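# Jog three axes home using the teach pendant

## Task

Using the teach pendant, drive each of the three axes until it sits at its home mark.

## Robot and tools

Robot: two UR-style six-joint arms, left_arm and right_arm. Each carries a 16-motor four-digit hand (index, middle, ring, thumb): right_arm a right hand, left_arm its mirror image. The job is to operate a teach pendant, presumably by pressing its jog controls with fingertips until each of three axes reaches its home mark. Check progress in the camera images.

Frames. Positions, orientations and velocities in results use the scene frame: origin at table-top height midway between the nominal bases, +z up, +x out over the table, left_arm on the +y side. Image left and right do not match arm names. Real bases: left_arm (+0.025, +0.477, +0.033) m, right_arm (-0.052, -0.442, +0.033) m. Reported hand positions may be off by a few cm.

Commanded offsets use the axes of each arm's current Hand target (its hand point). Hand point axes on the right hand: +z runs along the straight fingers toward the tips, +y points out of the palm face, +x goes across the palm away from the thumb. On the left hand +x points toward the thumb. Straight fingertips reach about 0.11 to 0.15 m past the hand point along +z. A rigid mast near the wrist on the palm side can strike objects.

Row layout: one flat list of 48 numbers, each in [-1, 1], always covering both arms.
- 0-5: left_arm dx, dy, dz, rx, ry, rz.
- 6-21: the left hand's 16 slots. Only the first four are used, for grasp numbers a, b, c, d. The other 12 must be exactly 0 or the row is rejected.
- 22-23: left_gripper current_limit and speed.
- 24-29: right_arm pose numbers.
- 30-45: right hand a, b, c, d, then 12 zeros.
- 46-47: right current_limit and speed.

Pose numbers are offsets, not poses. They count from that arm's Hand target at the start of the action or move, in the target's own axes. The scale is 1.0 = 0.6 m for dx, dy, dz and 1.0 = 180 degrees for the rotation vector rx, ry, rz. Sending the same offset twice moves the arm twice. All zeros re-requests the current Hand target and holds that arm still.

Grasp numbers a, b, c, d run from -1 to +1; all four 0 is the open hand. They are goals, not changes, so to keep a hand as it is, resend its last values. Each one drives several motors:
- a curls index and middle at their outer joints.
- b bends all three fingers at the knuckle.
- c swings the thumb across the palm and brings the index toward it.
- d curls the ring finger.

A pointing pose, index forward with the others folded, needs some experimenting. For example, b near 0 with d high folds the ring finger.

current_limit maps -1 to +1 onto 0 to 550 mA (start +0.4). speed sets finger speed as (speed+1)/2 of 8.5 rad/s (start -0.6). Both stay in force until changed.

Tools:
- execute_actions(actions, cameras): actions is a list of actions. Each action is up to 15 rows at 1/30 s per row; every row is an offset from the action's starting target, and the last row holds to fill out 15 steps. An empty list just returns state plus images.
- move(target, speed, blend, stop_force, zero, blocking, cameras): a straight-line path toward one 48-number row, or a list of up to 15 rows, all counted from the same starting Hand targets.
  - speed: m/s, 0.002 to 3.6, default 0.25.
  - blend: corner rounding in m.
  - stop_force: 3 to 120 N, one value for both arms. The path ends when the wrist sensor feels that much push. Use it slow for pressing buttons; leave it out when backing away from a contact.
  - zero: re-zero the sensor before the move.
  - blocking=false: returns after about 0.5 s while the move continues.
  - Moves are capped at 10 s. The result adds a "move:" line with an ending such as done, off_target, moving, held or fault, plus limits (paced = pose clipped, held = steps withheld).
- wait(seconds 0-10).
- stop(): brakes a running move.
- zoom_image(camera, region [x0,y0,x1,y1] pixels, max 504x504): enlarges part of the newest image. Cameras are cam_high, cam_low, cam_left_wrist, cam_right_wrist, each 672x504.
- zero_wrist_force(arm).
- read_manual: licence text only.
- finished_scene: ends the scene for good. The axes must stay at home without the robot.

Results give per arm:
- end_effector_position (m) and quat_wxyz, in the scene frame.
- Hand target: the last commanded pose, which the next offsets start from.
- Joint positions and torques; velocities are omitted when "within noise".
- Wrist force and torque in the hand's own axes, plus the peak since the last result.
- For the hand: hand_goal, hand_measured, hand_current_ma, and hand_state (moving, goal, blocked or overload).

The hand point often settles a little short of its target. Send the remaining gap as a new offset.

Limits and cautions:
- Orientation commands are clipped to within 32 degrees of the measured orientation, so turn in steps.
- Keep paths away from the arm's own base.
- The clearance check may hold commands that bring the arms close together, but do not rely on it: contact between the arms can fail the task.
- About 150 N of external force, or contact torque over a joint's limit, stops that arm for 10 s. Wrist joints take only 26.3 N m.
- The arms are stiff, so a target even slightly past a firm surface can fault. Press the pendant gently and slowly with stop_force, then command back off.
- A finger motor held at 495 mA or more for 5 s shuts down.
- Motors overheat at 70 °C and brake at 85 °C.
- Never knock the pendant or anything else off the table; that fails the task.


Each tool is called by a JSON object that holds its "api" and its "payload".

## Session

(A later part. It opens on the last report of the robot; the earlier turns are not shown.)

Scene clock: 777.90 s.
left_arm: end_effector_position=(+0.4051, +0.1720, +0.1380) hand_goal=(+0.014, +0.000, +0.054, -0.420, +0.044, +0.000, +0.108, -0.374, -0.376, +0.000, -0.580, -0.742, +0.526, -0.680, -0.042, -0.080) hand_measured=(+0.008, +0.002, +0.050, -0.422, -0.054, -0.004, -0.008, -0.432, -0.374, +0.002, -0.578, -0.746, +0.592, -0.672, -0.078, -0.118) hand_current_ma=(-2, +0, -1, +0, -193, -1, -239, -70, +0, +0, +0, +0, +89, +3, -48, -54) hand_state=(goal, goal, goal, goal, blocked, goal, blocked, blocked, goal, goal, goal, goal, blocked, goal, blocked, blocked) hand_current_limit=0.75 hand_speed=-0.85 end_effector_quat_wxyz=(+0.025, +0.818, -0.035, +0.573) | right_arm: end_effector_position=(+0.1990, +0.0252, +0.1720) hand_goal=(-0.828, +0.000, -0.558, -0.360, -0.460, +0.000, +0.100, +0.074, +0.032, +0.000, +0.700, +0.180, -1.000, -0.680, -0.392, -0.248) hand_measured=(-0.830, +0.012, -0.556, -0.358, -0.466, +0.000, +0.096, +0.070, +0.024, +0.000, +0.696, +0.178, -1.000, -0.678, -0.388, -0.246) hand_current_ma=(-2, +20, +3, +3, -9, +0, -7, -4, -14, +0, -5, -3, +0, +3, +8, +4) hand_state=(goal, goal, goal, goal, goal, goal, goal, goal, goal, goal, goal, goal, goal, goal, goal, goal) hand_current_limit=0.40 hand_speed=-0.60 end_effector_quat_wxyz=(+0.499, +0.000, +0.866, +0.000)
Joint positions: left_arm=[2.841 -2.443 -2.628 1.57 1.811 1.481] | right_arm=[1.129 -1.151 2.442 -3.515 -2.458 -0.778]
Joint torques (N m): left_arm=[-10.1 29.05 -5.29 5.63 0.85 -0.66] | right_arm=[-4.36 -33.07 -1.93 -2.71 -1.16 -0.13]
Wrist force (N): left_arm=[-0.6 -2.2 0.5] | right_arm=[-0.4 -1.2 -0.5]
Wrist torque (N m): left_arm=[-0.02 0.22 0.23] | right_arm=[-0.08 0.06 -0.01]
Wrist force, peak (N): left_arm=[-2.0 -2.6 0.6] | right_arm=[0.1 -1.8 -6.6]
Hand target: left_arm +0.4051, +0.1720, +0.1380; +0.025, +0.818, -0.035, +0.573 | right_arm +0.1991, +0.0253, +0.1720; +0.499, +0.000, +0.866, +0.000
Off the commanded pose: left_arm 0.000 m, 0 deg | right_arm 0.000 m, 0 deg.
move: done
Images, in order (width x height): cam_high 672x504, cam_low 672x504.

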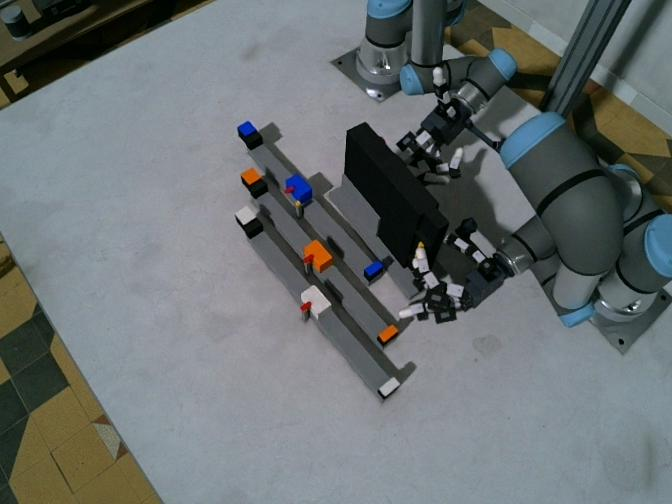

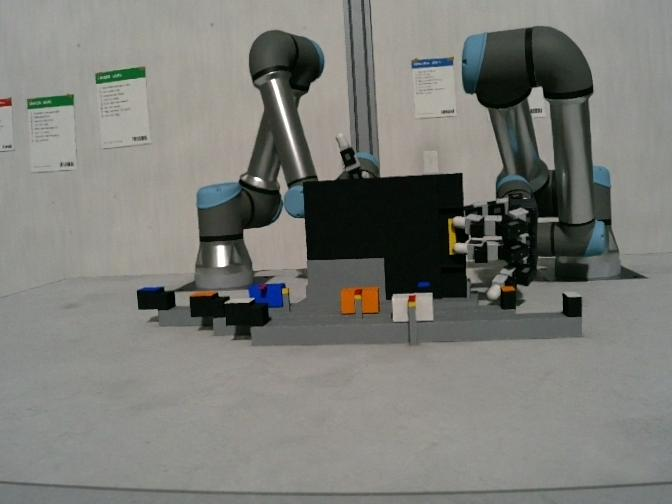

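{"api": "move", "payload": {"target": [0,0,0,0,0,0, 0.38,0.4,0.75,0,0,0,0,0,0,0,0,0,0,0,0,0, 0.75,-0.85, -0.00417,0,0.00722,0,0,0, 0.4,0.2,-0.65,0.8,0,0,0,0,0,0,0,0,0,0,0,0, 0.4,-0.6], "speed": 0.02, "cameras": []}}

{"api": "wait", "payload": {"seconds": 6.4, "cameras": []}}

{"api": "move", "payload": {"target": [0,0,0,0,0,0, 0.38,0.4,0.75,0,0,0,0,0,0,0,0,0,0,0,0,0, 0.75,-0.85, 0.00417,0,-0.00722,0,0,0, 0.4,0.2,-0.65,0.8,0,0,0,0,0,0,0,0,0,0,0,0, 0.4,-0.6], "speed": 0.03, "cameras": ["cam_low","cam_high"]}}

{"api": "zoom_image", "payload": {"camera": "cam_low", "region": [255, 265, 315, 325]}}

{"api": "zoom_image", "payload": {"camera": "cam_high", "region": [270, 170, 330, 230]}}

Scene clock: 783.57 s.
left_arm: end_effector_position=(+0.4051, +0.1720, +0.1380) hand_goal=(+0.014, +0.000, +0.054, -0.420, +0.044, +0.000, +0.108, -0.374, -0.376, +0.000, -0.580, -0.742, +0.526, -0.680, -0.042, -0.080) hand_measured=(+0.008, +0.002, +0.050, -0.422, -0.054, -0.004, -0.008, -0.432, -0.374, +0.002, -0.578, -0.746, +0.592, -0.672, -0.078, -0.118) hand_current_ma=(-2, +0, -1, +0, -193, -1, -239, -70, +0, +0, +0, +0, +89, +3, -48, -54) hand_state=(goal, goal, goal, goal, blocked, goal, blocked, blocked, goal, goal, goal, goal, blocked, goal, blocked, blocked) hand_current_limit=0.75 hand_speed=-0.85 end_effector_quat_wxyz=(+0.025, +0.818, -0.035, +0.573) | right_arm: end_effector_position=(+0.2042, +0.0253, +0.1720) hand_goal=(-0.828, +0.000, -0.558, -0.360, -0.460, +0.000, +0.100, +0.074, +0.032, +0.000, +0.700, +0.180, -1.000, -0.680, -0.392, -0.248) hand_measured=(-0.832, +0.014, -0.556, -0.354, -0.466, +0.000, +0.096, +0.070, +0.024, +0.000, +0.696, +0.178, -1.000, -0.678, -0.388, -0.246) hand_current_ma=(-5, +22, +3, +9, -9, +0, -7, -4, -14, +0, -5, -3, +0, +3, +8, +4) hand_state=(goal, goal, goal, goal, goal, goal, goal, goal, goal, goal, goal, goal, goal, goal, goal, goal) hand_current_limit=0.40 hand_speed=-0.60 end_effector_quat_wxyz=(+0.499, +0.000, +0.866, +0.000)
Joint positions: left_arm=[2.841 -2.443 -2.628 1.57 1.811 1.481] | right_arm=[1.116 -1.146 2.438 -3.528 -2.451 -0.794]
Joint torques (N m): left_arm=[-9.76 29.38 -5.25 5.7 0.81 -0.76] | right_arm=[1.26 -25.79 -16.05 -1.72 -1.52 0.96]
Wrist force (N): left_arm=[-0.5 -2.0 0.6] | right_arm=[0.0 -1.6 -6.8]
Wrist torque (N m): left_arm=[0.00 0.22 0.23] | right_arm=[0.46 -0.01 0.14]
Wrist force, peak (N): left_arm=[-2.0 -2.7 0.8] | right_arm=[-0.1 -1.7 -6.8]
Hand target: left_arm +0.4051, +0.1720, +0.1380; +0.025, +0.818, -0.035, +0.573 | right_arm +0.2041, +0.0253, +0.1720; +0.499, +0.000, +0.866, +0.000
Off the commanded pose: left_arm 0.000 m, 0 deg | right_arm 0.000 m, 0 deg.
move: done
No camera images: "cameras" was empty.

Scene clock: 789.97 s.
left_arm: end_effector_position=(+0.4051, +0.1720, +0.1380) hand_goal=(+0.014, +0.000, +0.054, -0.420, +0.044, +0.000, +0.108, -0.374, -0.376, +0.000, -0.580, -0.742, +0.526, -0.680, -0.042, -0.080) hand_measured=(+0.008, +0.002, +0.050, -0.422, -0.054, -0.004, -0.008, -0.432, -0.374, +0.002, -0.578, -0.746, +0.592, -0.672, -0.078, -0.118) hand_current_ma=(-2, +0, -1, +0, -193, -1, -239, -70, +0, +0, +0, +0, +89, +3, -48, -54) hand_state=(goal, goal, goal, goal, blocked, goal, blocked, blocked, goal, goal, goal, goal, blocked, goal, blocked, blocked) hand_current_limit=0.75 hand_speed=-0.85 end_effector_quat_wxyz=(+0.025, +0.818, -0.035, +0.573) | right_arm: end_effector_position=(+0.2041, +0.0253, +0.1720) hand_goal=(-0.828, +0.000, -0.558, -0.360, -0.460, +0.000, +0.100, +0.074, +0.032, +0.000, +0.700, +0.180, -1.000, -0.680, -0.392, -0.248) hand_measured=(-0.832, +0.014, -0.556, -0.354, -0.466, +0.000, +0.096, +0.070, +0.024, +0.000, +0.696, +0.178, -1.000, -0.678, -0.388, -0.246) hand_current_ma=(-5, +22, +3, +9, -9, +0, -7, -4, -14, +0, -5, -3, +0, +3, +8, +4) hand_state=(goal, goal, goal, goal, goal, goal, goal, goal, goal, goal, goal, goal, goal, goal, goal, goal) hand_current_limit=0.40 hand_speed=-0.60 end_effector_quat_wxyz=(+0.499, +0.000, +0.866, +0.000)
Joint positions: left_arm=[2.841 -2.443 -2.628 1.57 1.811 1.481] | right_arm=[1.116 -1.146 2.438 -3.528 -2.451 -0.793]
Joint torques (N m): left_arm=[-9.44 27.86 -5.56 5.55 0.81 -0.74] | right_arm=[4.75 -37.01 2.25 -0.88 -2.31 2.44]
Wrist force (N): left_arm=[-1.2 -2.5 0.3] | right_arm=[0.5 -1.6 -6.5]
Wrist torque (N m): left_arm=[-0.01 0.23 0.22] | right_arm=[0.44 0.00 0.11]
Wrist force, peak (N): left_arm=[-1.7 -3.2 0.5] | right_arm=[-0.1 -2.3 -6.9]
Hand target: left_arm +0.4051, +0.1720, +0.1380; +0.025, +0.818, -0.035, +0.573 | right_arm +0.2041, +0.0253, +0.1720; +0.499, +0.000, +0.866, +0.000
Off the commanded pose: left_arm 0.000 m, 0 deg | right_arm 0.000 m, 0 deg.
wait: 6.40 s; at rest by 0.17 s
No camera images: "cameras" was empty.

Scene clock: 790.67 s.
left_arm: end_effector_position=(+0.4051, +0.1720, +0.1380) hand_goal=(+0.014, +0.000, +0.054, -0.420, +0.044, +0.000, +0.108, -0.374, -0.376, +0.000, -0.580, -0.742, +0.526, -0.680, -0.042, -0.080) hand_measured=(+0.008, +0.002, +0.050, -0.422, -0.054, -0.004, -0.008, -0.432, -0.374, +0.002, -0.578, -0.746, +0.592, -0.672, -0.078, -0.118) hand_current_ma=(-2, +0, -1, +0, -193, -1, -239, -70, +0, +0, +0, +0, +89, +3, -48, -54) hand_state=(goal, goal, goal, goal, blocked, goal, blocked, blocked, goal, goal, goal, goal, blocked, goal, blocked, blocked) hand_current_limit=0.75 hand_speed=-0.85 end_effector_quat_wxyz=(+0.025, +0.818, -0.035, +0.573) | right_arm: end_effector_position=(+0.1990, +0.0252, +0.1720) hand_goal=(-0.828, +0.000, -0.558, -0.360, -0.460, +0.000, +0.100, +0.074, +0.032, +0.000, +0.700, +0.180, -1.000, -0.680, -0.392, -0.248) hand_measured=(-0.830, +0.012, -0.556, -0.358, -0.466, +0.000, +0.096, +0.070, +0.024, +0.000, +0.696, +0.178, -1.000, -0.678, -0.388, -0.246) hand_current_ma=(-2, +20, +3, +3, -9, +0, -7, -4, -14, +0, -5, -3, +0, +3, +8, +4) hand_state=(goal, goal, goal, goal, goal, goal, goal, goal, goal, goal, goal, goal, goal, goal, goal, goal) hand_current_limit=0.40 hand_speed=-0.60 end_effector_quat_wxyz=(+0.499, +0.000, +0.866, +0.000)
Joint positions: left_arm=[2.841 -2.443 -2.628 1.57 1.811 1.481] | right_arm=[1.129 -1.151 2.442 -3.515 -2.458 -0.778]
Joint torques (N m): left_arm=[-10.07 28.52 -5.33 5.59 0.86 -0.68] | right_arm=[-4.15 -32.8 -1.11 -2.5 -1.06 -0.42]
Wrist force (N): left_arm=[-1.3 -2.3 0.3] | right_arm=[-0.3 -1.0 -0.6]
Wrist torque (N m): left_arm=[0.01 0.24 0.22] | right_arm=[-0.05 0.06 -0.01]
Wrist force, peak (N): left_arm=[-1.8 -2.6 0.5] | right_arm=[-0.2 -1.9 -6.2]
Hand target: left_arm +0.4051, +0.1720, +0.1380; +0.025, +0.818, -0.035, +0.573 | right_arm +0.1991, +0.0253, +0.1720; +0.499, +0.000, +0.866, +0.000
Off the commanded pose: left_arm 0.000 m, 0 deg | right_arm 0.000 m, 0 deg.
move: done
Images, in order (width x height): cam_high 672x504, cam_low 672x504.

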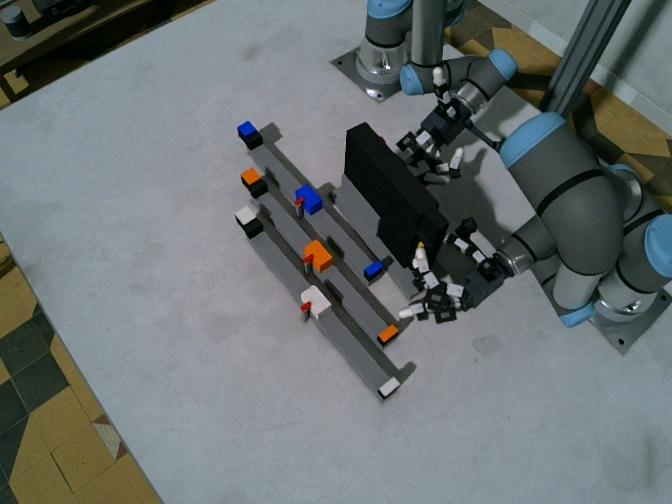

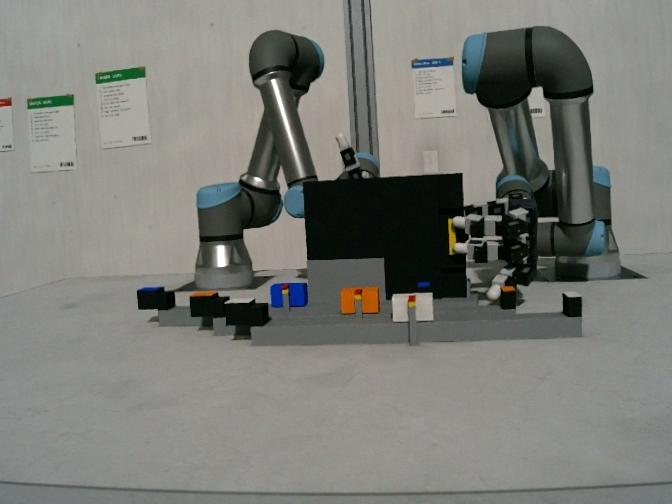

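Scaled by 8.400 from the camera's 672x504 image, which has a finer 960x720 frame.

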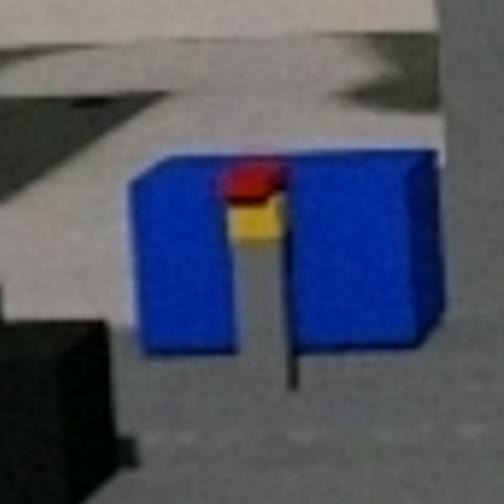

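Scaled by 8.400 from the camera's 672x504 image, which has a finer 960x720 frame.

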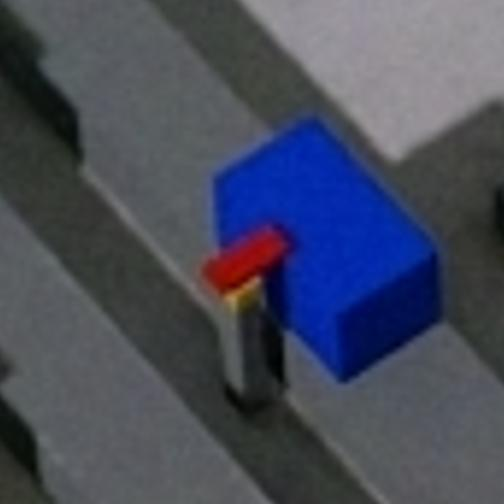

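{"api": "move", "payload": {"target": [[0,0,0,0,0,0, 0.38,0.4,0.75,0,0,0,0,0,0,0,0,0,0,0,0,0, 0.75,-0.85, -0.00417,0,0.00722,0,0,0, 0.4,0.2,-0.65,0.8,0,0,0,0,0,0,0,0,0,0,0,0, 0.4,-0.6],[0,0,0,0,0,0, 0.38,0.4,0.75,0,0,0,0,0,0,0,0,0,0,0,0,0, 0.75,-0.85, 0,0,0,0,0,0, 0.4,0.2,-0.65,0.8,0,0,0,0,0,0,0,0,0,0,0,0, 0.4,-0.6]], "speed": 0.02, "cameras": ["cam_low","cam_high"]}}

{"api": "zoom_image", "payload": {"camera": "cam_low", "region": [255, 265, 315, 325]}}

{"api": "zoom_image", "payload": {"camera": "cam_high", "region": [270, 170, 330, 230]}}

Scene clock: 797.23 s.
left_arm: end_effector_position=(+0.4051, +0.1720, +0.1380) hand_goal=(+0.014, +0.000, +0.054, -0.420, +0.044, +0.000, +0.108, -0.374, -0.376, +0.000, -0.580, -0.742, +0.526, -0.680, -0.042, -0.080) hand_measured=(+0.008, +0.002, +0.050, -0.422, -0.054, -0.004, -0.008, -0.432, -0.374, +0.002, -0.578, -0.746, +0.592, -0.672, -0.078, -0.118) hand_current_ma=(-2, +0, -1, +0, -193, -1, -239, -70, +0, +0, +0, +0, +89, +3, -48, -54) hand_state=(goal, goal, goal, goal, blocked, goal, blocked, blocked, goal, goal, goal, goal, blocked, goal, blocked, blocked) hand_current_limit=0.75 hand_speed=-0.85 end_effector_quat_wxyz=(+0.025, +0.818, -0.035, +0.573) | right_arm: end_effector_position=(+0.1990, +0.0252, +0.1720) hand_goal=(-0.828, +0.000, -0.558, -0.360, -0.460, +0.000, +0.100, +0.074, +0.032, +0.000, +0.700, +0.180, -1.000, -0.680, -0.392, -0.248) hand_measured=(-0.830, +0.012, -0.556, -0.358, -0.466, +0.000, +0.096, +0.070, +0.024, +0.000, +0.696, +0.178, -1.000, -0.678, -0.388, -0.246) hand_current_ma=(-2, +20, +3, +3, -9, +0, -7, -4, -14, +0, -5, -3, +0, +3, +8, +4) hand_state=(goal, goal, goal, goal, goal, goal, goal, goal, goal, goal, goal, goal, goal, goal, goal, goal) hand_current_limit=0.40 hand_speed=-0.60 end_effector_quat_wxyz=(+0.499, +0.000, +0.866, +0.000) end_effector_velocity=(+0.000, +0.001, +0.000) end_effector_angular_velocity=(+0.000, +0.000, +0.003)
Joint positions: left_arm=[2.841 -2.443 -2.628 1.57 1.811 1.481] | right_arm=[1.129 -1.151 2.442 -3.515 -2.458 -0.778]
Joint velocities: left_arm=[within noise] | right_arm=[-0.001 0 0 -0.003 0.002 -0.005]
Joint torques (N m): left_arm=[-9.69 27.31 -5.38 5.68 0.88 -0.61] | right_arm=[-8.5 -28.25 -5.7 -4.55 0.11 -2.53]
Wrist force (N): left_arm=[-1.9 -2.7 0.5] | right_arm=[-0.1 -1.0 -0.3]
Wrist torque (N m): left_arm=[-0.02 0.24 0.22] | right_arm=[-0.07 0.02 0.02]
Wrist force, peak (N): left_arm=[-2.0 -2.9 0.9] | right_arm=[0.1 -1.7 -6.7]
Hand target: left_arm +0.4051, +0.1720, +0.1380; +0.025, +0.818, -0.035, +0.573 | right_arm +0.1991, +0.0253, +0.1720; +0.499, +0.000, +0.866, +0.000
Off the commanded pose: left_arm 0.000 m, 0 deg | right_arm 0.000 m, 0 deg.
move: done
Images, in order (width x height): cam_high 672x504, cam_low 672x504.

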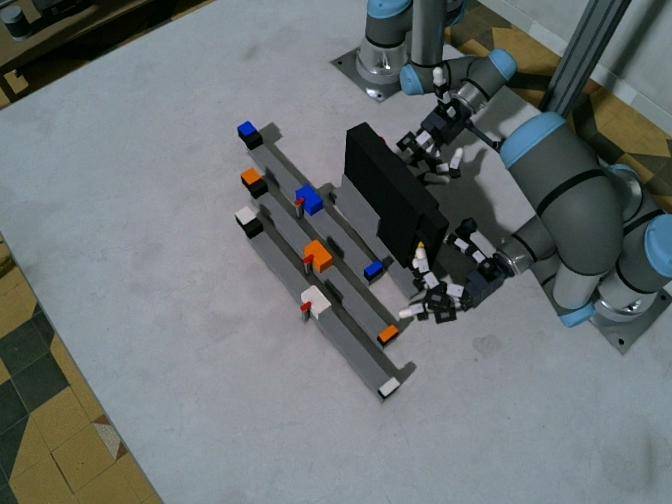

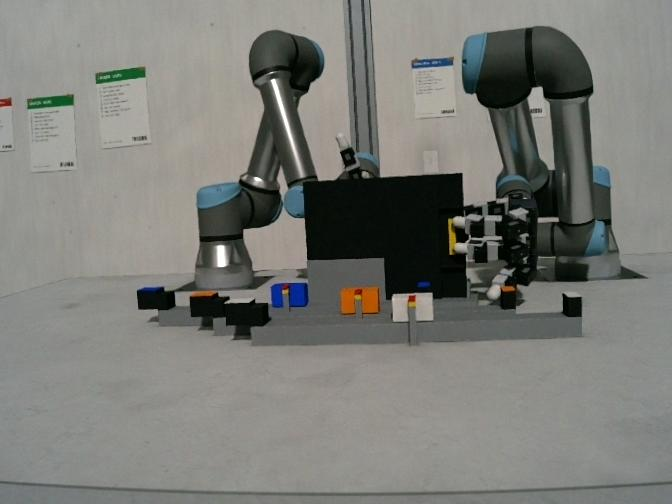

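Scaled by 8.400 from the camera's 672x504 image, which has a finer 960x720 frame.

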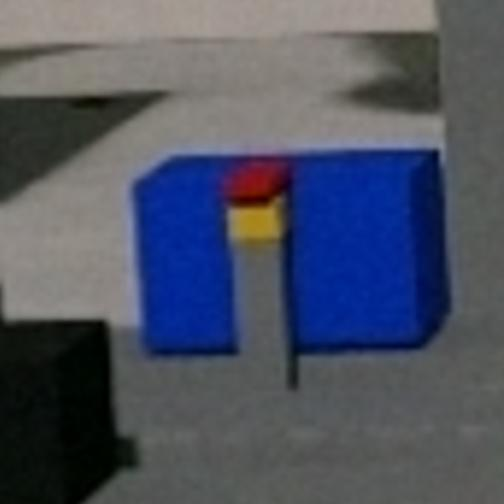

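Scaled by 8.400 from the camera's 672x504 image, which has a finer 960x720 frame.

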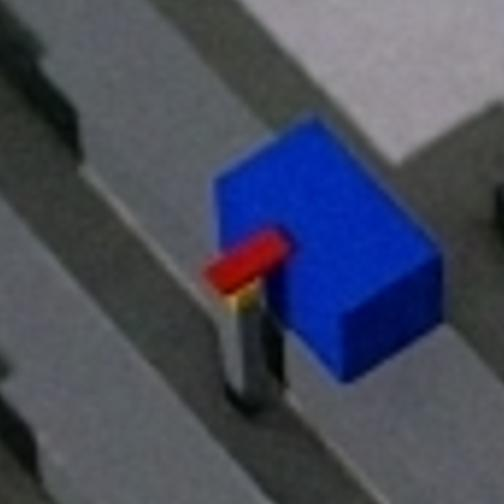

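{"api": "zoom_image", "payload": {"camera": "cam_low", "region": [275, 278, 297, 298]}}

{"api": "zoom_image", "payload": {"camera": "cam_low", "region": [348, 280, 370, 300]}}

{"api": "zoom_image", "payload": {"camera": "cam_low", "region": [401, 288, 423, 308]}}

Scaled by 22.909 from the camera's 672x504 image, which has a finer 960x720 frame.

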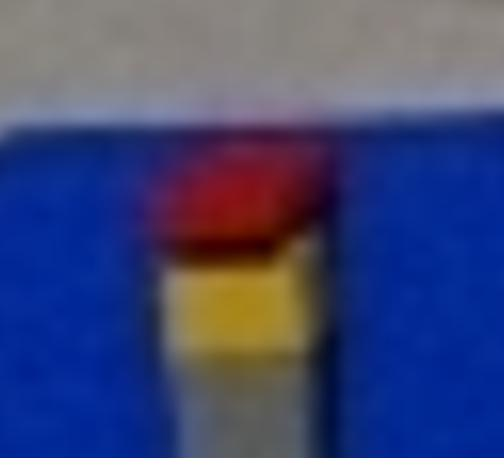

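Scaled by 22.909 from the camera's 672x504 image, which has a finer 960x720 frame.

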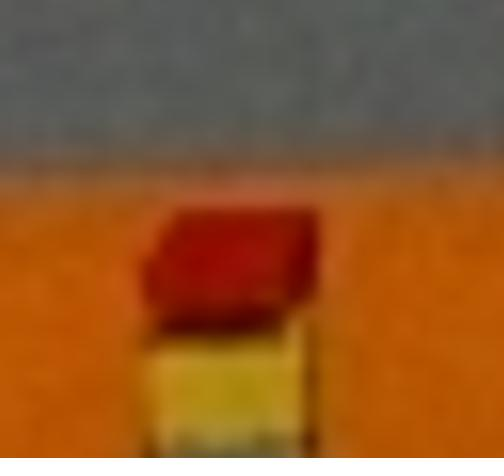

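Scaled by 22.909 from the camera's 672x504 image, which has a finer 960x720 frame.

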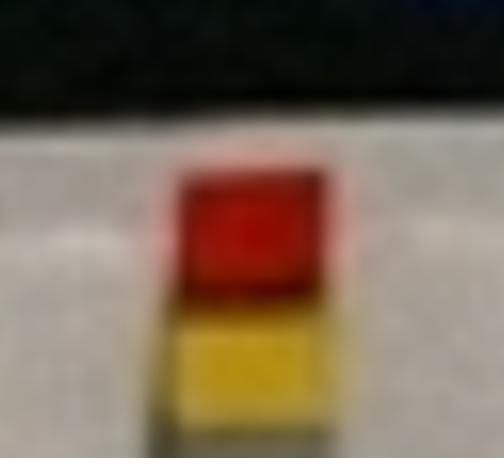

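{"api": "move", "payload": {"target": [[0,0,0,0,0,0, 0.38,0.4,0.75,0,0,0,0,0,0,0,0,0,0,0,0,0, 0.75,-0.85, -0.004,0,0.00693,0,0,0, 0.4,0.2,-0.65,0.8,0,0,0,0,0,0,0,0,0,0,0,0, 0.4,-0.6],[0,0,0,0,0,0, 0.38,0.4,0.75,0,0,0,0,0,0,0,0,0,0,0,0,0, 0.75,-0.85, 0,0,0,0,0,0, 0.4,0.2,-0.65,0.8,0,0,0,0,0,0,0,0,0,0,0,0, 0.4,-0.6]], "speed": 0.025, "cameras": ["cam_low","cam_high","cam_right_wrist"]}}

{"api": "zoom_image", "payload": {"camera": "cam_low", "region": [275, 278, 297, 298]}}

{"api": "zoom_image", "payload": {"camera": "cam_low", "region": [255, 265, 315, 325]}}

Scene clock: 821.70 s.
left_arm: end_effector_position=(+0.4051, +0.1720, +0.1380) hand_goal=(+0.014, +0.000, +0.054, -0.420, +0.044, +0.000, +0.108, -0.374, -0.376, +0.000, -0.580, -0.742, +0.526, -0.680, -0.042, -0.080) hand_measured=(+0.008, +0.002, +0.050, -0.422, -0.054, -0.004, -0.008, -0.432, -0.374, +0.002, -0.578, -0.746, +0.592, -0.672, -0.078, -0.118) hand_current_ma=(-2, +0, -1, +0, -193, -1, -239, -70, +0, +0, +0, +0, +89, +3, -48, -54) hand_state=(goal, goal, goal, goal, blocked, goal, blocked, blocked, goal, goal, goal, goal, blocked, goal, blocked, blocked) hand_current_limit=0.75 hand_speed=-0.85 end_effector_quat_wxyz=(+0.025, +0.818, -0.035, +0.573) | right_arm: end_effector_position=(+0.1990, +0.0252, +0.1720) hand_goal=(-0.828, +0.000, -0.558, -0.360, -0.460, +0.000, +0.100, +0.074, +0.032, +0.000, +0.700, +0.180, -1.000, -0.680, -0.392, -0.248) hand_measured=(-0.830, +0.012, -0.556, -0.358, -0.466, +0.000, +0.096, +0.070, +0.024, +0.000, +0.696, +0.178, -1.000, -0.678, -0.388, -0.246) hand_current_ma=(-2, +20, +3, +3, -9, +0, -7, -4, -14, +0, -5, -3, +0, +3, +8, +4) hand_state=(goal, goal, goal, goal, goal, goal, goal, goal, goal, goal, goal, goal, goal, goal, goal, goal) hand_current_limit=0.40 hand_speed=-0.60 end_effector_quat_wxyz=(+0.499, +0.000, +0.866, +0.000) end_effector_velocity=(+0.001, +0.000, +0.000) end_effector_angular_velocity=(-0.002, -0.001, +0.001)
Joint positions: left_arm=[2.841 -2.443 -2.628 1.57 1.811 1.481] | right_arm=[1.129 -1.151 2.442 -3.515 -2.458 -0.778]
Joint velocities: left_arm=[within noise] | right_arm=[-0.002 0.001 0 -0.004 0 -0.006]
Joint torques (N m): left_arm=[-10.69 27.82 -5.69 5.62 1 -0.47] | right_arm=[-9.64 -27.35 -5.89 -4.79 0.03 -2.46]
Wrist force (N): left_arm=[-1.6 -2.5 0.9] | right_arm=[0.0 -1.1 -0.3]
Wrist torque (N m): left_arm=[-0.02 0.20 0.25] | right_arm=[-0.09 0.03 0.04]
Wrist force, peak (N): left_arm=[-1.9 -2.8 0.8] | right_arm=[0.1 -1.8 -6.0]
Hand target: left_arm +0.4051, +0.1720, +0.1380; +0.025, +0.818, -0.035, +0.573 | right_arm +0.1991, +0.0253, +0.1720; +0.499, +0.000, +0.866, +0.000
Off the commanded pose: left_arm 0.000 m, 0 deg | right_arm 0.000 m, 0 deg.
move: done
camera_calibration:
cam_right_wrist: T_world_to_cam=[[0.387588, 0.640221, 0.663244, -0.171757], [-0.446091, -0.499368, 0.742721, -0.0788623], [0.806708, -0.583737, 0.0920474, -0.0395826], [0, 0, 0, 1]] pos_world=[0.063323, 0.0474755, 0.176133]
Images, in order (width x height): cam_high 672x504, cam_low 672x504, cam_right_wrist 672x504.

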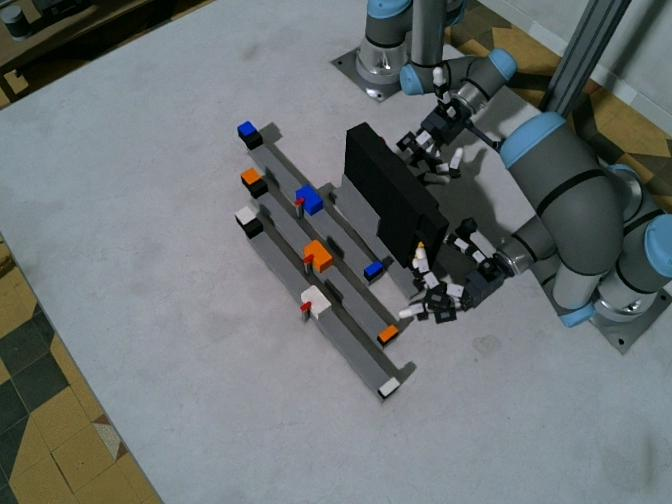

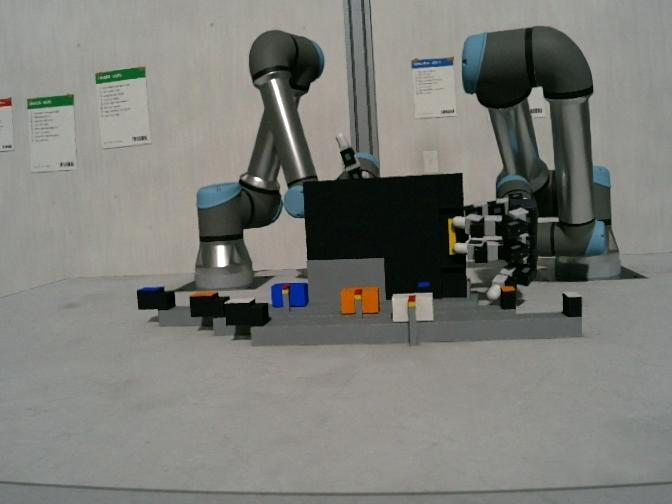

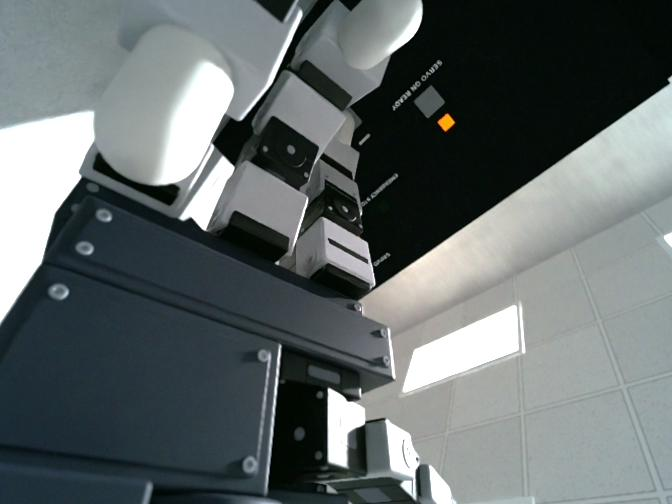

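Scaled by 22.909 from the camera's 672x504 image, which has a finer 960x720 frame.

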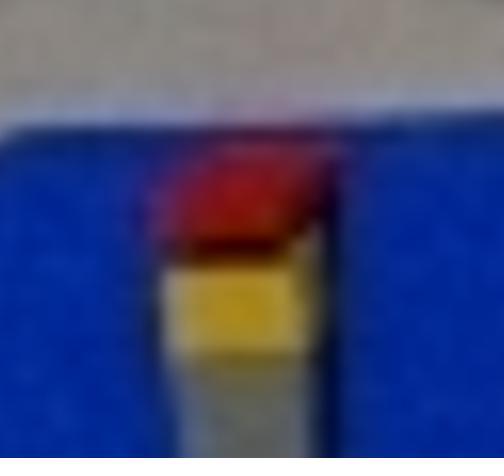

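Scaled by 8.400 from the camera's 672x504 image, which has a finer 960x720 frame.

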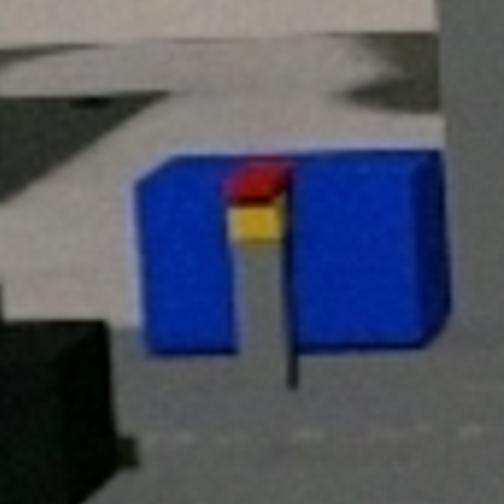

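{"api": "move", "payload": {"target": [0,0,0,0,0,0, 0.38,0.4,0.75,0,0,0,0,0,0,0,0,0,0,0,0,0, 0.75,-0.85, 0.05,0,-0.0866,0,0,0, 0.4,0.2,-0.65,0.8,0,0,0,0,0,0,0,0,0,0,0,0, 0.4,-0.6], "speed": 0.08, "cameras": ["cam_right_wrist"]}}

{"api": "move", "payload": {"target": [0,0,0,0,0,0, 0.2,0.4,0.75,0,0,0,0,0,0,0,0,0,0,0,0,0, 0.75,-0.85, 0,0,0,0,0,0, 0.4,0.2,-0.65,0.8,0,0,0,0,0,0,0,0,0,0,0,0, 0.4,-0.6], "cameras": ["cam_low","cam_right_wrist"]}}

Scene clock: 827.13 s.
left_arm: end_effector_position=(+0.4051, +0.1720, +0.1380) hand_goal=(+0.014, +0.000, +0.054, -0.420, +0.044, +0.000, +0.108, -0.374, -0.376, +0.000, -0.580, -0.742, +0.526, -0.680, -0.042, -0.080) hand_measured=(+0.008, +0.002, +0.050, -0.422, -0.054, -0.004, -0.008, -0.432, -0.374, +0.002, -0.578, -0.746, +0.592, -0.672, -0.078, -0.118) hand_current_ma=(-2, +0, -1, +0, -193, -1, -239, -70, +0, +0, +0, +0, +89, +3, -48, -54) hand_state=(goal, goal, goal, goal, blocked, goal, blocked, blocked, goal, goal, goal, goal, blocked, goal, blocked, blocked) hand_current_limit=0.75 hand_speed=-0.85 end_effector_quat_wxyz=(+0.025, +0.818, -0.035, +0.573) | right_arm: end_effector_position=(+0.1391, +0.0253, +0.1721) hand_goal=(-0.828, +0.000, -0.558, -0.360, -0.460, +0.000, +0.100, +0.074, +0.032, +0.000, +0.700, +0.180, -1.000, -0.680, -0.392, -0.248) hand_measured=(-0.830, +0.012, -0.556, -0.358, -0.466, +0.000, +0.096, +0.070, +0.024, +0.000, +0.696, +0.178, -1.000, -0.678, -0.388, -0.246) hand_current_ma=(-1, +19, +3, +3, -9, +0, -7, -4, -14, +0, -5, -3, +0, +3, +8, +4) hand_state=(goal, goal, goal, goal, goal, goal, goal, goal, goal, goal, goal, goal, goal, goal, goal, goal) hand_current_limit=0.40 hand_speed=-0.60 end_effector_quat_wxyz=(+0.499, +0.000, +0.866, +0.000)
Joint positions: left_arm=[2.841 -2.443 -2.628 1.57 1.811 1.481] | right_arm=[1.284 -1.216 2.468 -3.301 -2.542 -0.559]
Joint torques (N m): left_arm=[-9.69 27.24 -5.92 5.54 0.87 -0.39] | right_arm=[0.45 -19.64 -19.05 -3.75 -0.35 -0.98]
Wrist force (N): left_arm=[-0.3 -2.1 0.4] | right_arm=[-0.3 -0.7 -0.5]
Wrist torque (N m): left_arm=[-0.01 0.20 0.25] | right_arm=[0.00 0.04 0.07]
Wrist force, peak (N): left_arm=[-1.9 -2.8 0.6] | right_arm=[-0.2 -1.2 -1.6]
Hand target: left_arm +0.4051, +0.1720, +0.1380; +0.025, +0.818, -0.035, +0.573 | right_arm +0.1391, +0.0253, +0.1721; +0.499, +0.000, +0.866, +0.000
Off the commanded pose: left_arm 0.000 m, 0 deg | right_arm 0.000 m, 0 deg.
move: done
camera_calibration:
cam_right_wrist: T_world_to_cam=[[0.387519, 0.640198, 0.663306, -0.148578], [-0.445988, -0.499524, 0.742678, -0.105687], [0.806798, -0.583629, 0.0919459, 0.00882286], [0, 0, 0, 1]] pos_world=[0.00332342, 0.0474755, 0.176233]
Images, in order (width x height): cam_right_wrist 672x504.

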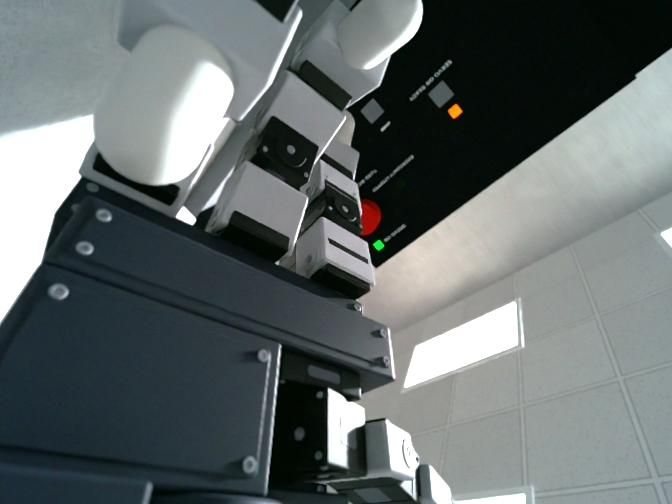

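Scene clock: 827.93 s.
left_arm: end_effector_position=(+0.4051, +0.1720, +0.1380) hand_goal=(+0.032, +0.000, -0.108, -0.590, +0.000, +0.000, -0.180, -0.636, -0.358, +0.000, -0.580, -0.760, +0.544, -0.680, -0.042, -0.108) hand_measured=(+0.024, +0.002, -0.106, -0.588, -0.008, +0.002, -0.178, -0.634, -0.364, +0.002, -0.578, -0.758, +0.592, -0.672, -0.078, -0.122) hand_current_ma=(-2, +0, +0, +0, -2, +0, +0, +0, -1, +0, +0, +0, +51, +3, -48, -8) hand_state=(goal, goal, goal, goal, goal, goal, goal, goal, goal, goal, goal, goal, blocked, goal, blocked, goal) hand_current_limit=0.75 hand_speed=-0.85 end_effector_quat_wxyz=(+0.025, +0.818, -0.035, +0.573) | right_arm: end_effector_position=(+0.1391, +0.0253, +0.1721) hand_goal=(-0.828, +0.000, -0.558, -0.360, -0.460, +0.000, +0.100, +0.074, +0.032, +0.000, +0.700, +0.180, -1.000, -0.680, -0.392, -0.248) hand_measured=(-0.830, +0.012, -0.556, -0.358, -0.466, +0.000, +0.096, +0.070, +0.024, +0.000, +0.696, +0.178, -1.000, -0.678, -0.388, -0.246) hand_current_ma=(-1, +19, +3, +3, -9, +0, -7, -4, -14, +0, -5, -3, +0, +3, +8, +4) hand_state=(goal, goal, goal, goal, goal, goal, goal, goal, goal, goal, goal, goal, goal, goal, goal, goal) hand_current_limit=0.40 hand_speed=-0.60 end_effector_quat_wxyz=(+0.499, +0.000, +0.866, +0.000)
Joint positions: left_arm=[2.841 -2.443 -2.628 1.57 1.811 1.481] | right_arm=[1.284 -1.215 2.468 -3.301 -2.542 -0.559]
Joint torques (N m): left_arm=[-9.44 26.49 -5.3 4.42 0.96 -0.7] | right_arm=[1.17 -18.3 -19.48 -2.03 -0.39 2.46]
Wrist force (N): left_arm=[-1.2 -2.2 -3.5] | right_arm=[-0.4 -0.9 -0.3]
Wrist torque (N m): left_arm=[-0.14 0.11 0.19] | right_arm=[-0.05 0.04 0.06]
Wrist force, peak (N): left_arm=[-0.1 -7.8 -0.9] | right_arm=[-0.1 -1.1 -0.9]
Hand target: left_arm +0.4051, +0.1720, +0.1380; +0.025, +0.818, -0.035, +0.573 | right_arm +0.1391, +0.0253, +0.1721; +0.499, +0.000, +0.866, +0.000
Off the commanded pose: left_arm 0.000 m, 0 deg | right_arm 0.000 m, 0 deg.
move: done
camera_calibration:
cam_right_wrist: T_world_to_cam=[[0.387519, 0.640198, 0.663306, -0.148578], [-0.445988, -0.499524, 0.742678, -0.105687], [0.806798, -0.583629, 0.0919459, 0.00882286], [0, 0, 0, 1]] pos_world=[0.00332342, 0.0474755, 0.176233]
Images, in order (width x height): cam_low 672x504, cam_right_wrist 672x504.

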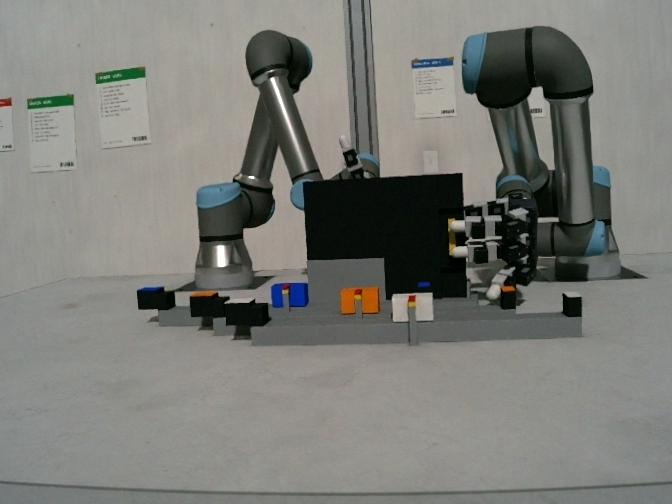

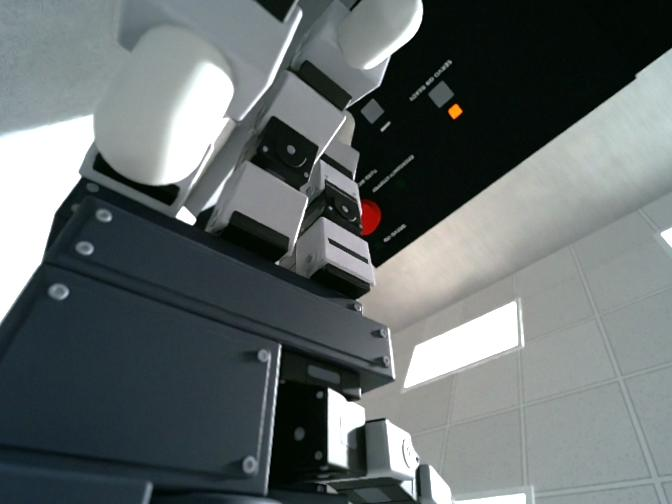

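{"api": "move", "payload": {"target": [[0,0,0,0,0,0, -0.1,0.4,0.75,0,0,0,0,0,0,0,0,0,0,0,0,0, 0.4,-0.7, 0,0,0,0,0,0, 0.4,0.2,-0.65,0.8,0,0,0,0,0,0,0,0,0,0,0,0, 0.4,-0.6],[-0.006,-0.0068,-0.0163,0,0,0, -0.1,0.4,0.75,0,0,0,0,0,0,0,0,0,0,0,0,0, 0.4,-0.7, 0,0,0,0,0,0, 0.4,0.2,-0.65,0.8,0,0,0,0,0,0,0,0,0,0,0,0, 0.4,-0.6],[0.3073,-0.0068,-0.1303,0,0,0, -0.1,0.4,0.75,0,0,0,0,0,0,0,0,0,0,0,0,0, 0.4,-0.7, 0,0,0,0,0,0, 0.4,0.2,-0.65,0.8,0,0,0,0,0,0,0,0,0,0,0,0, 0.4,-0.6]], "speed": [0.03,0.03,0.1], "cameras": ["all"]}}

Scene clock: 835.67 s.
left_arm: end_effector_position=(+0.3951, +0.1772, +0.3380) hand_goal=(+0.062, +0.000, -0.378, -0.876, -0.076, +0.000, -0.660, -1.000, -0.328, +0.000, -0.580, -0.790, +0.574, -0.680, -0.042, -0.152) hand_measured=(+0.054, +0.002, -0.376, -0.874, -0.076, +0.002, -0.658, -0.998, -0.334, +0.002, -0.578, -0.788, +0.590, -0.676, -0.042, -0.154) hand_current_ma=(-2, +0, +0, +0, +0, +0, +0, +0, -1, +0, +0, +0, +7, +1, +0, +0) hand_state=(goal, goal, goal, goal, goal, goal, goal, goal, goal, goal, goal, goal, goal, goal, goal, goal) hand_current_limit=0.40 hand_speed=-0.70 end_effector_quat_wxyz=(+0.025, +0.818, -0.035, +0.573) | right_arm: end_effector_position=(+0.1391, +0.0253, +0.1721) hand_goal=(-0.828, +0.000, -0.558, -0.360, -0.460, +0.000, +0.100, +0.074, +0.032, +0.000, +0.700, +0.180, -1.000, -0.680, -0.392, -0.248) hand_measured=(-0.830, +0.012, -0.556, -0.358, -0.466, +0.000, +0.096, +0.070, +0.024, +0.000, +0.696, +0.178, -1.000, -0.678, -0.388, -0.246) hand_current_ma=(-1, +19, +3, +3, -9, +0, -7, -4, -14, +0, -5, -3, +0, +3, +8, +4) hand_state=(goal, goal, goal, goal, goal, goal, goal, goal, goal, goal, goal, goal, goal, goal, goal, goal) hand_current_limit=0.40 hand_speed=-0.60 end_effector_quat_wxyz=(+0.499, +0.000, +0.866, +0.000)
Joint positions: left_arm=[2.848 -1.435 -2.64 0.574 1.804 1.483] | right_arm=[1.284 -1.215 2.468 -3.301 -2.542 -0.559]
Joint torques (N m): left_arm=[-0.95 18.17 12.09 1.02 -1.38 -0.14] | right_arm=[2 -18.4 -20.36 -1.12 -1.84 2.52]
Wrist force (N): left_arm=[0.7 0.2 -0.4] | right_arm=[-0.3 -1.0 -0.6]
Wrist torque (N m): left_arm=[0.16 -0.04 0.10] | right_arm=[-0.04 0.02 0.07]
Wrist force, peak (N): left_arm=[-1.9 -2.8 -3.4] | right_arm=[-0.5 -1.2 -0.7]
Hand target: left_arm +0.3951, +0.1772, +0.3380; +0.025, +0.818, -0.035, +0.573 | right_arm +0.1391, +0.0253, +0.1721; +0.499, +0.000, +0.866, +0.000
Off the commanded pose: left_arm 0.000 m, 0 deg | right_arm 0.000 m, 0 deg.
move: done
camera_calibration:
cam_left_wrist: T_world_to_cam=[[-0.205172, 0.68319, -0.700825, 0.167], [-0.482513, 0.552385, 0.679745, -0.185222], [0.85152, 0.477621, 0.216314, -0.374863], [0, 0, 0, 1]] pos_world=[0.264095, 0.167263, 0.32403]
cam_right_wrist: T_world_to_cam=[[0.387548, 0.64023, 0.663259, -0.148571], [-0.445964, -0.499483, 0.74272, -0.105697], [0.806798, -0.583629, 0.0919461, 0.00882283], [0, 0, 0, 1]] pos_world=[0.00332339, 0.0474755, 0.176233]

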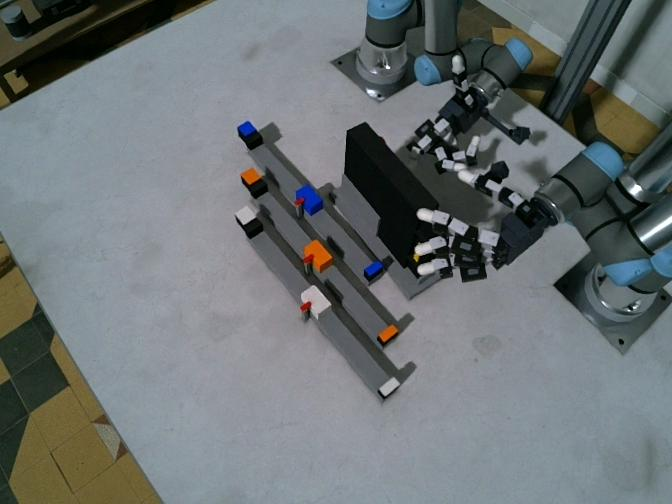

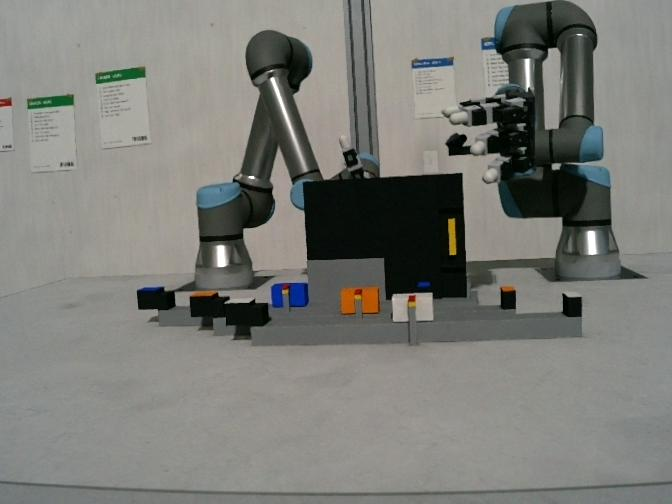

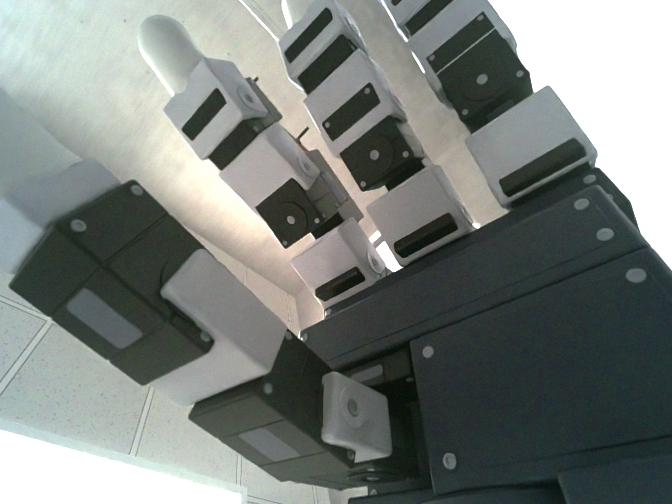

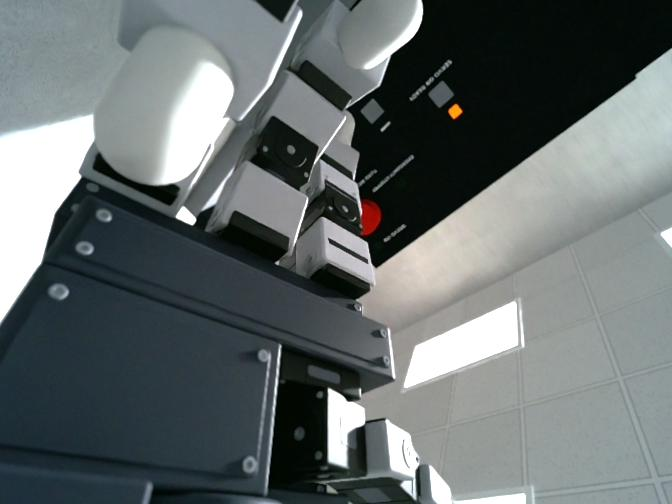

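{"api": "zoom_image", "payload": {"camera": "cam_low", "region": [260, 270, 440, 350]}}

{"api": "zoom_image", "payload": {"camera": "cam_high", "region": [270, 170, 350, 330]}}

Scaled by 2.800 from the camera's 672x504 image, which has a finer 960x720 frame.

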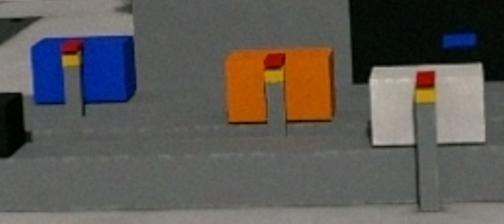

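Scaled by 3.150 from the camera's 672x504 image, which has a finer 960x720 frame.

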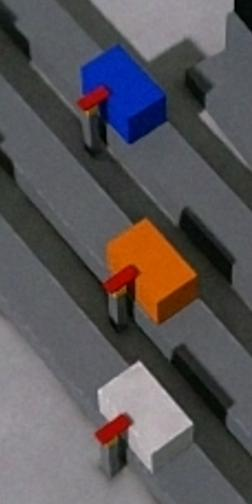

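All three axis pointers sit on their home marks, and both hands are clear of the pendant.

{"api": "finished_scene", "payload": {}}

The scene is finished: the task was done.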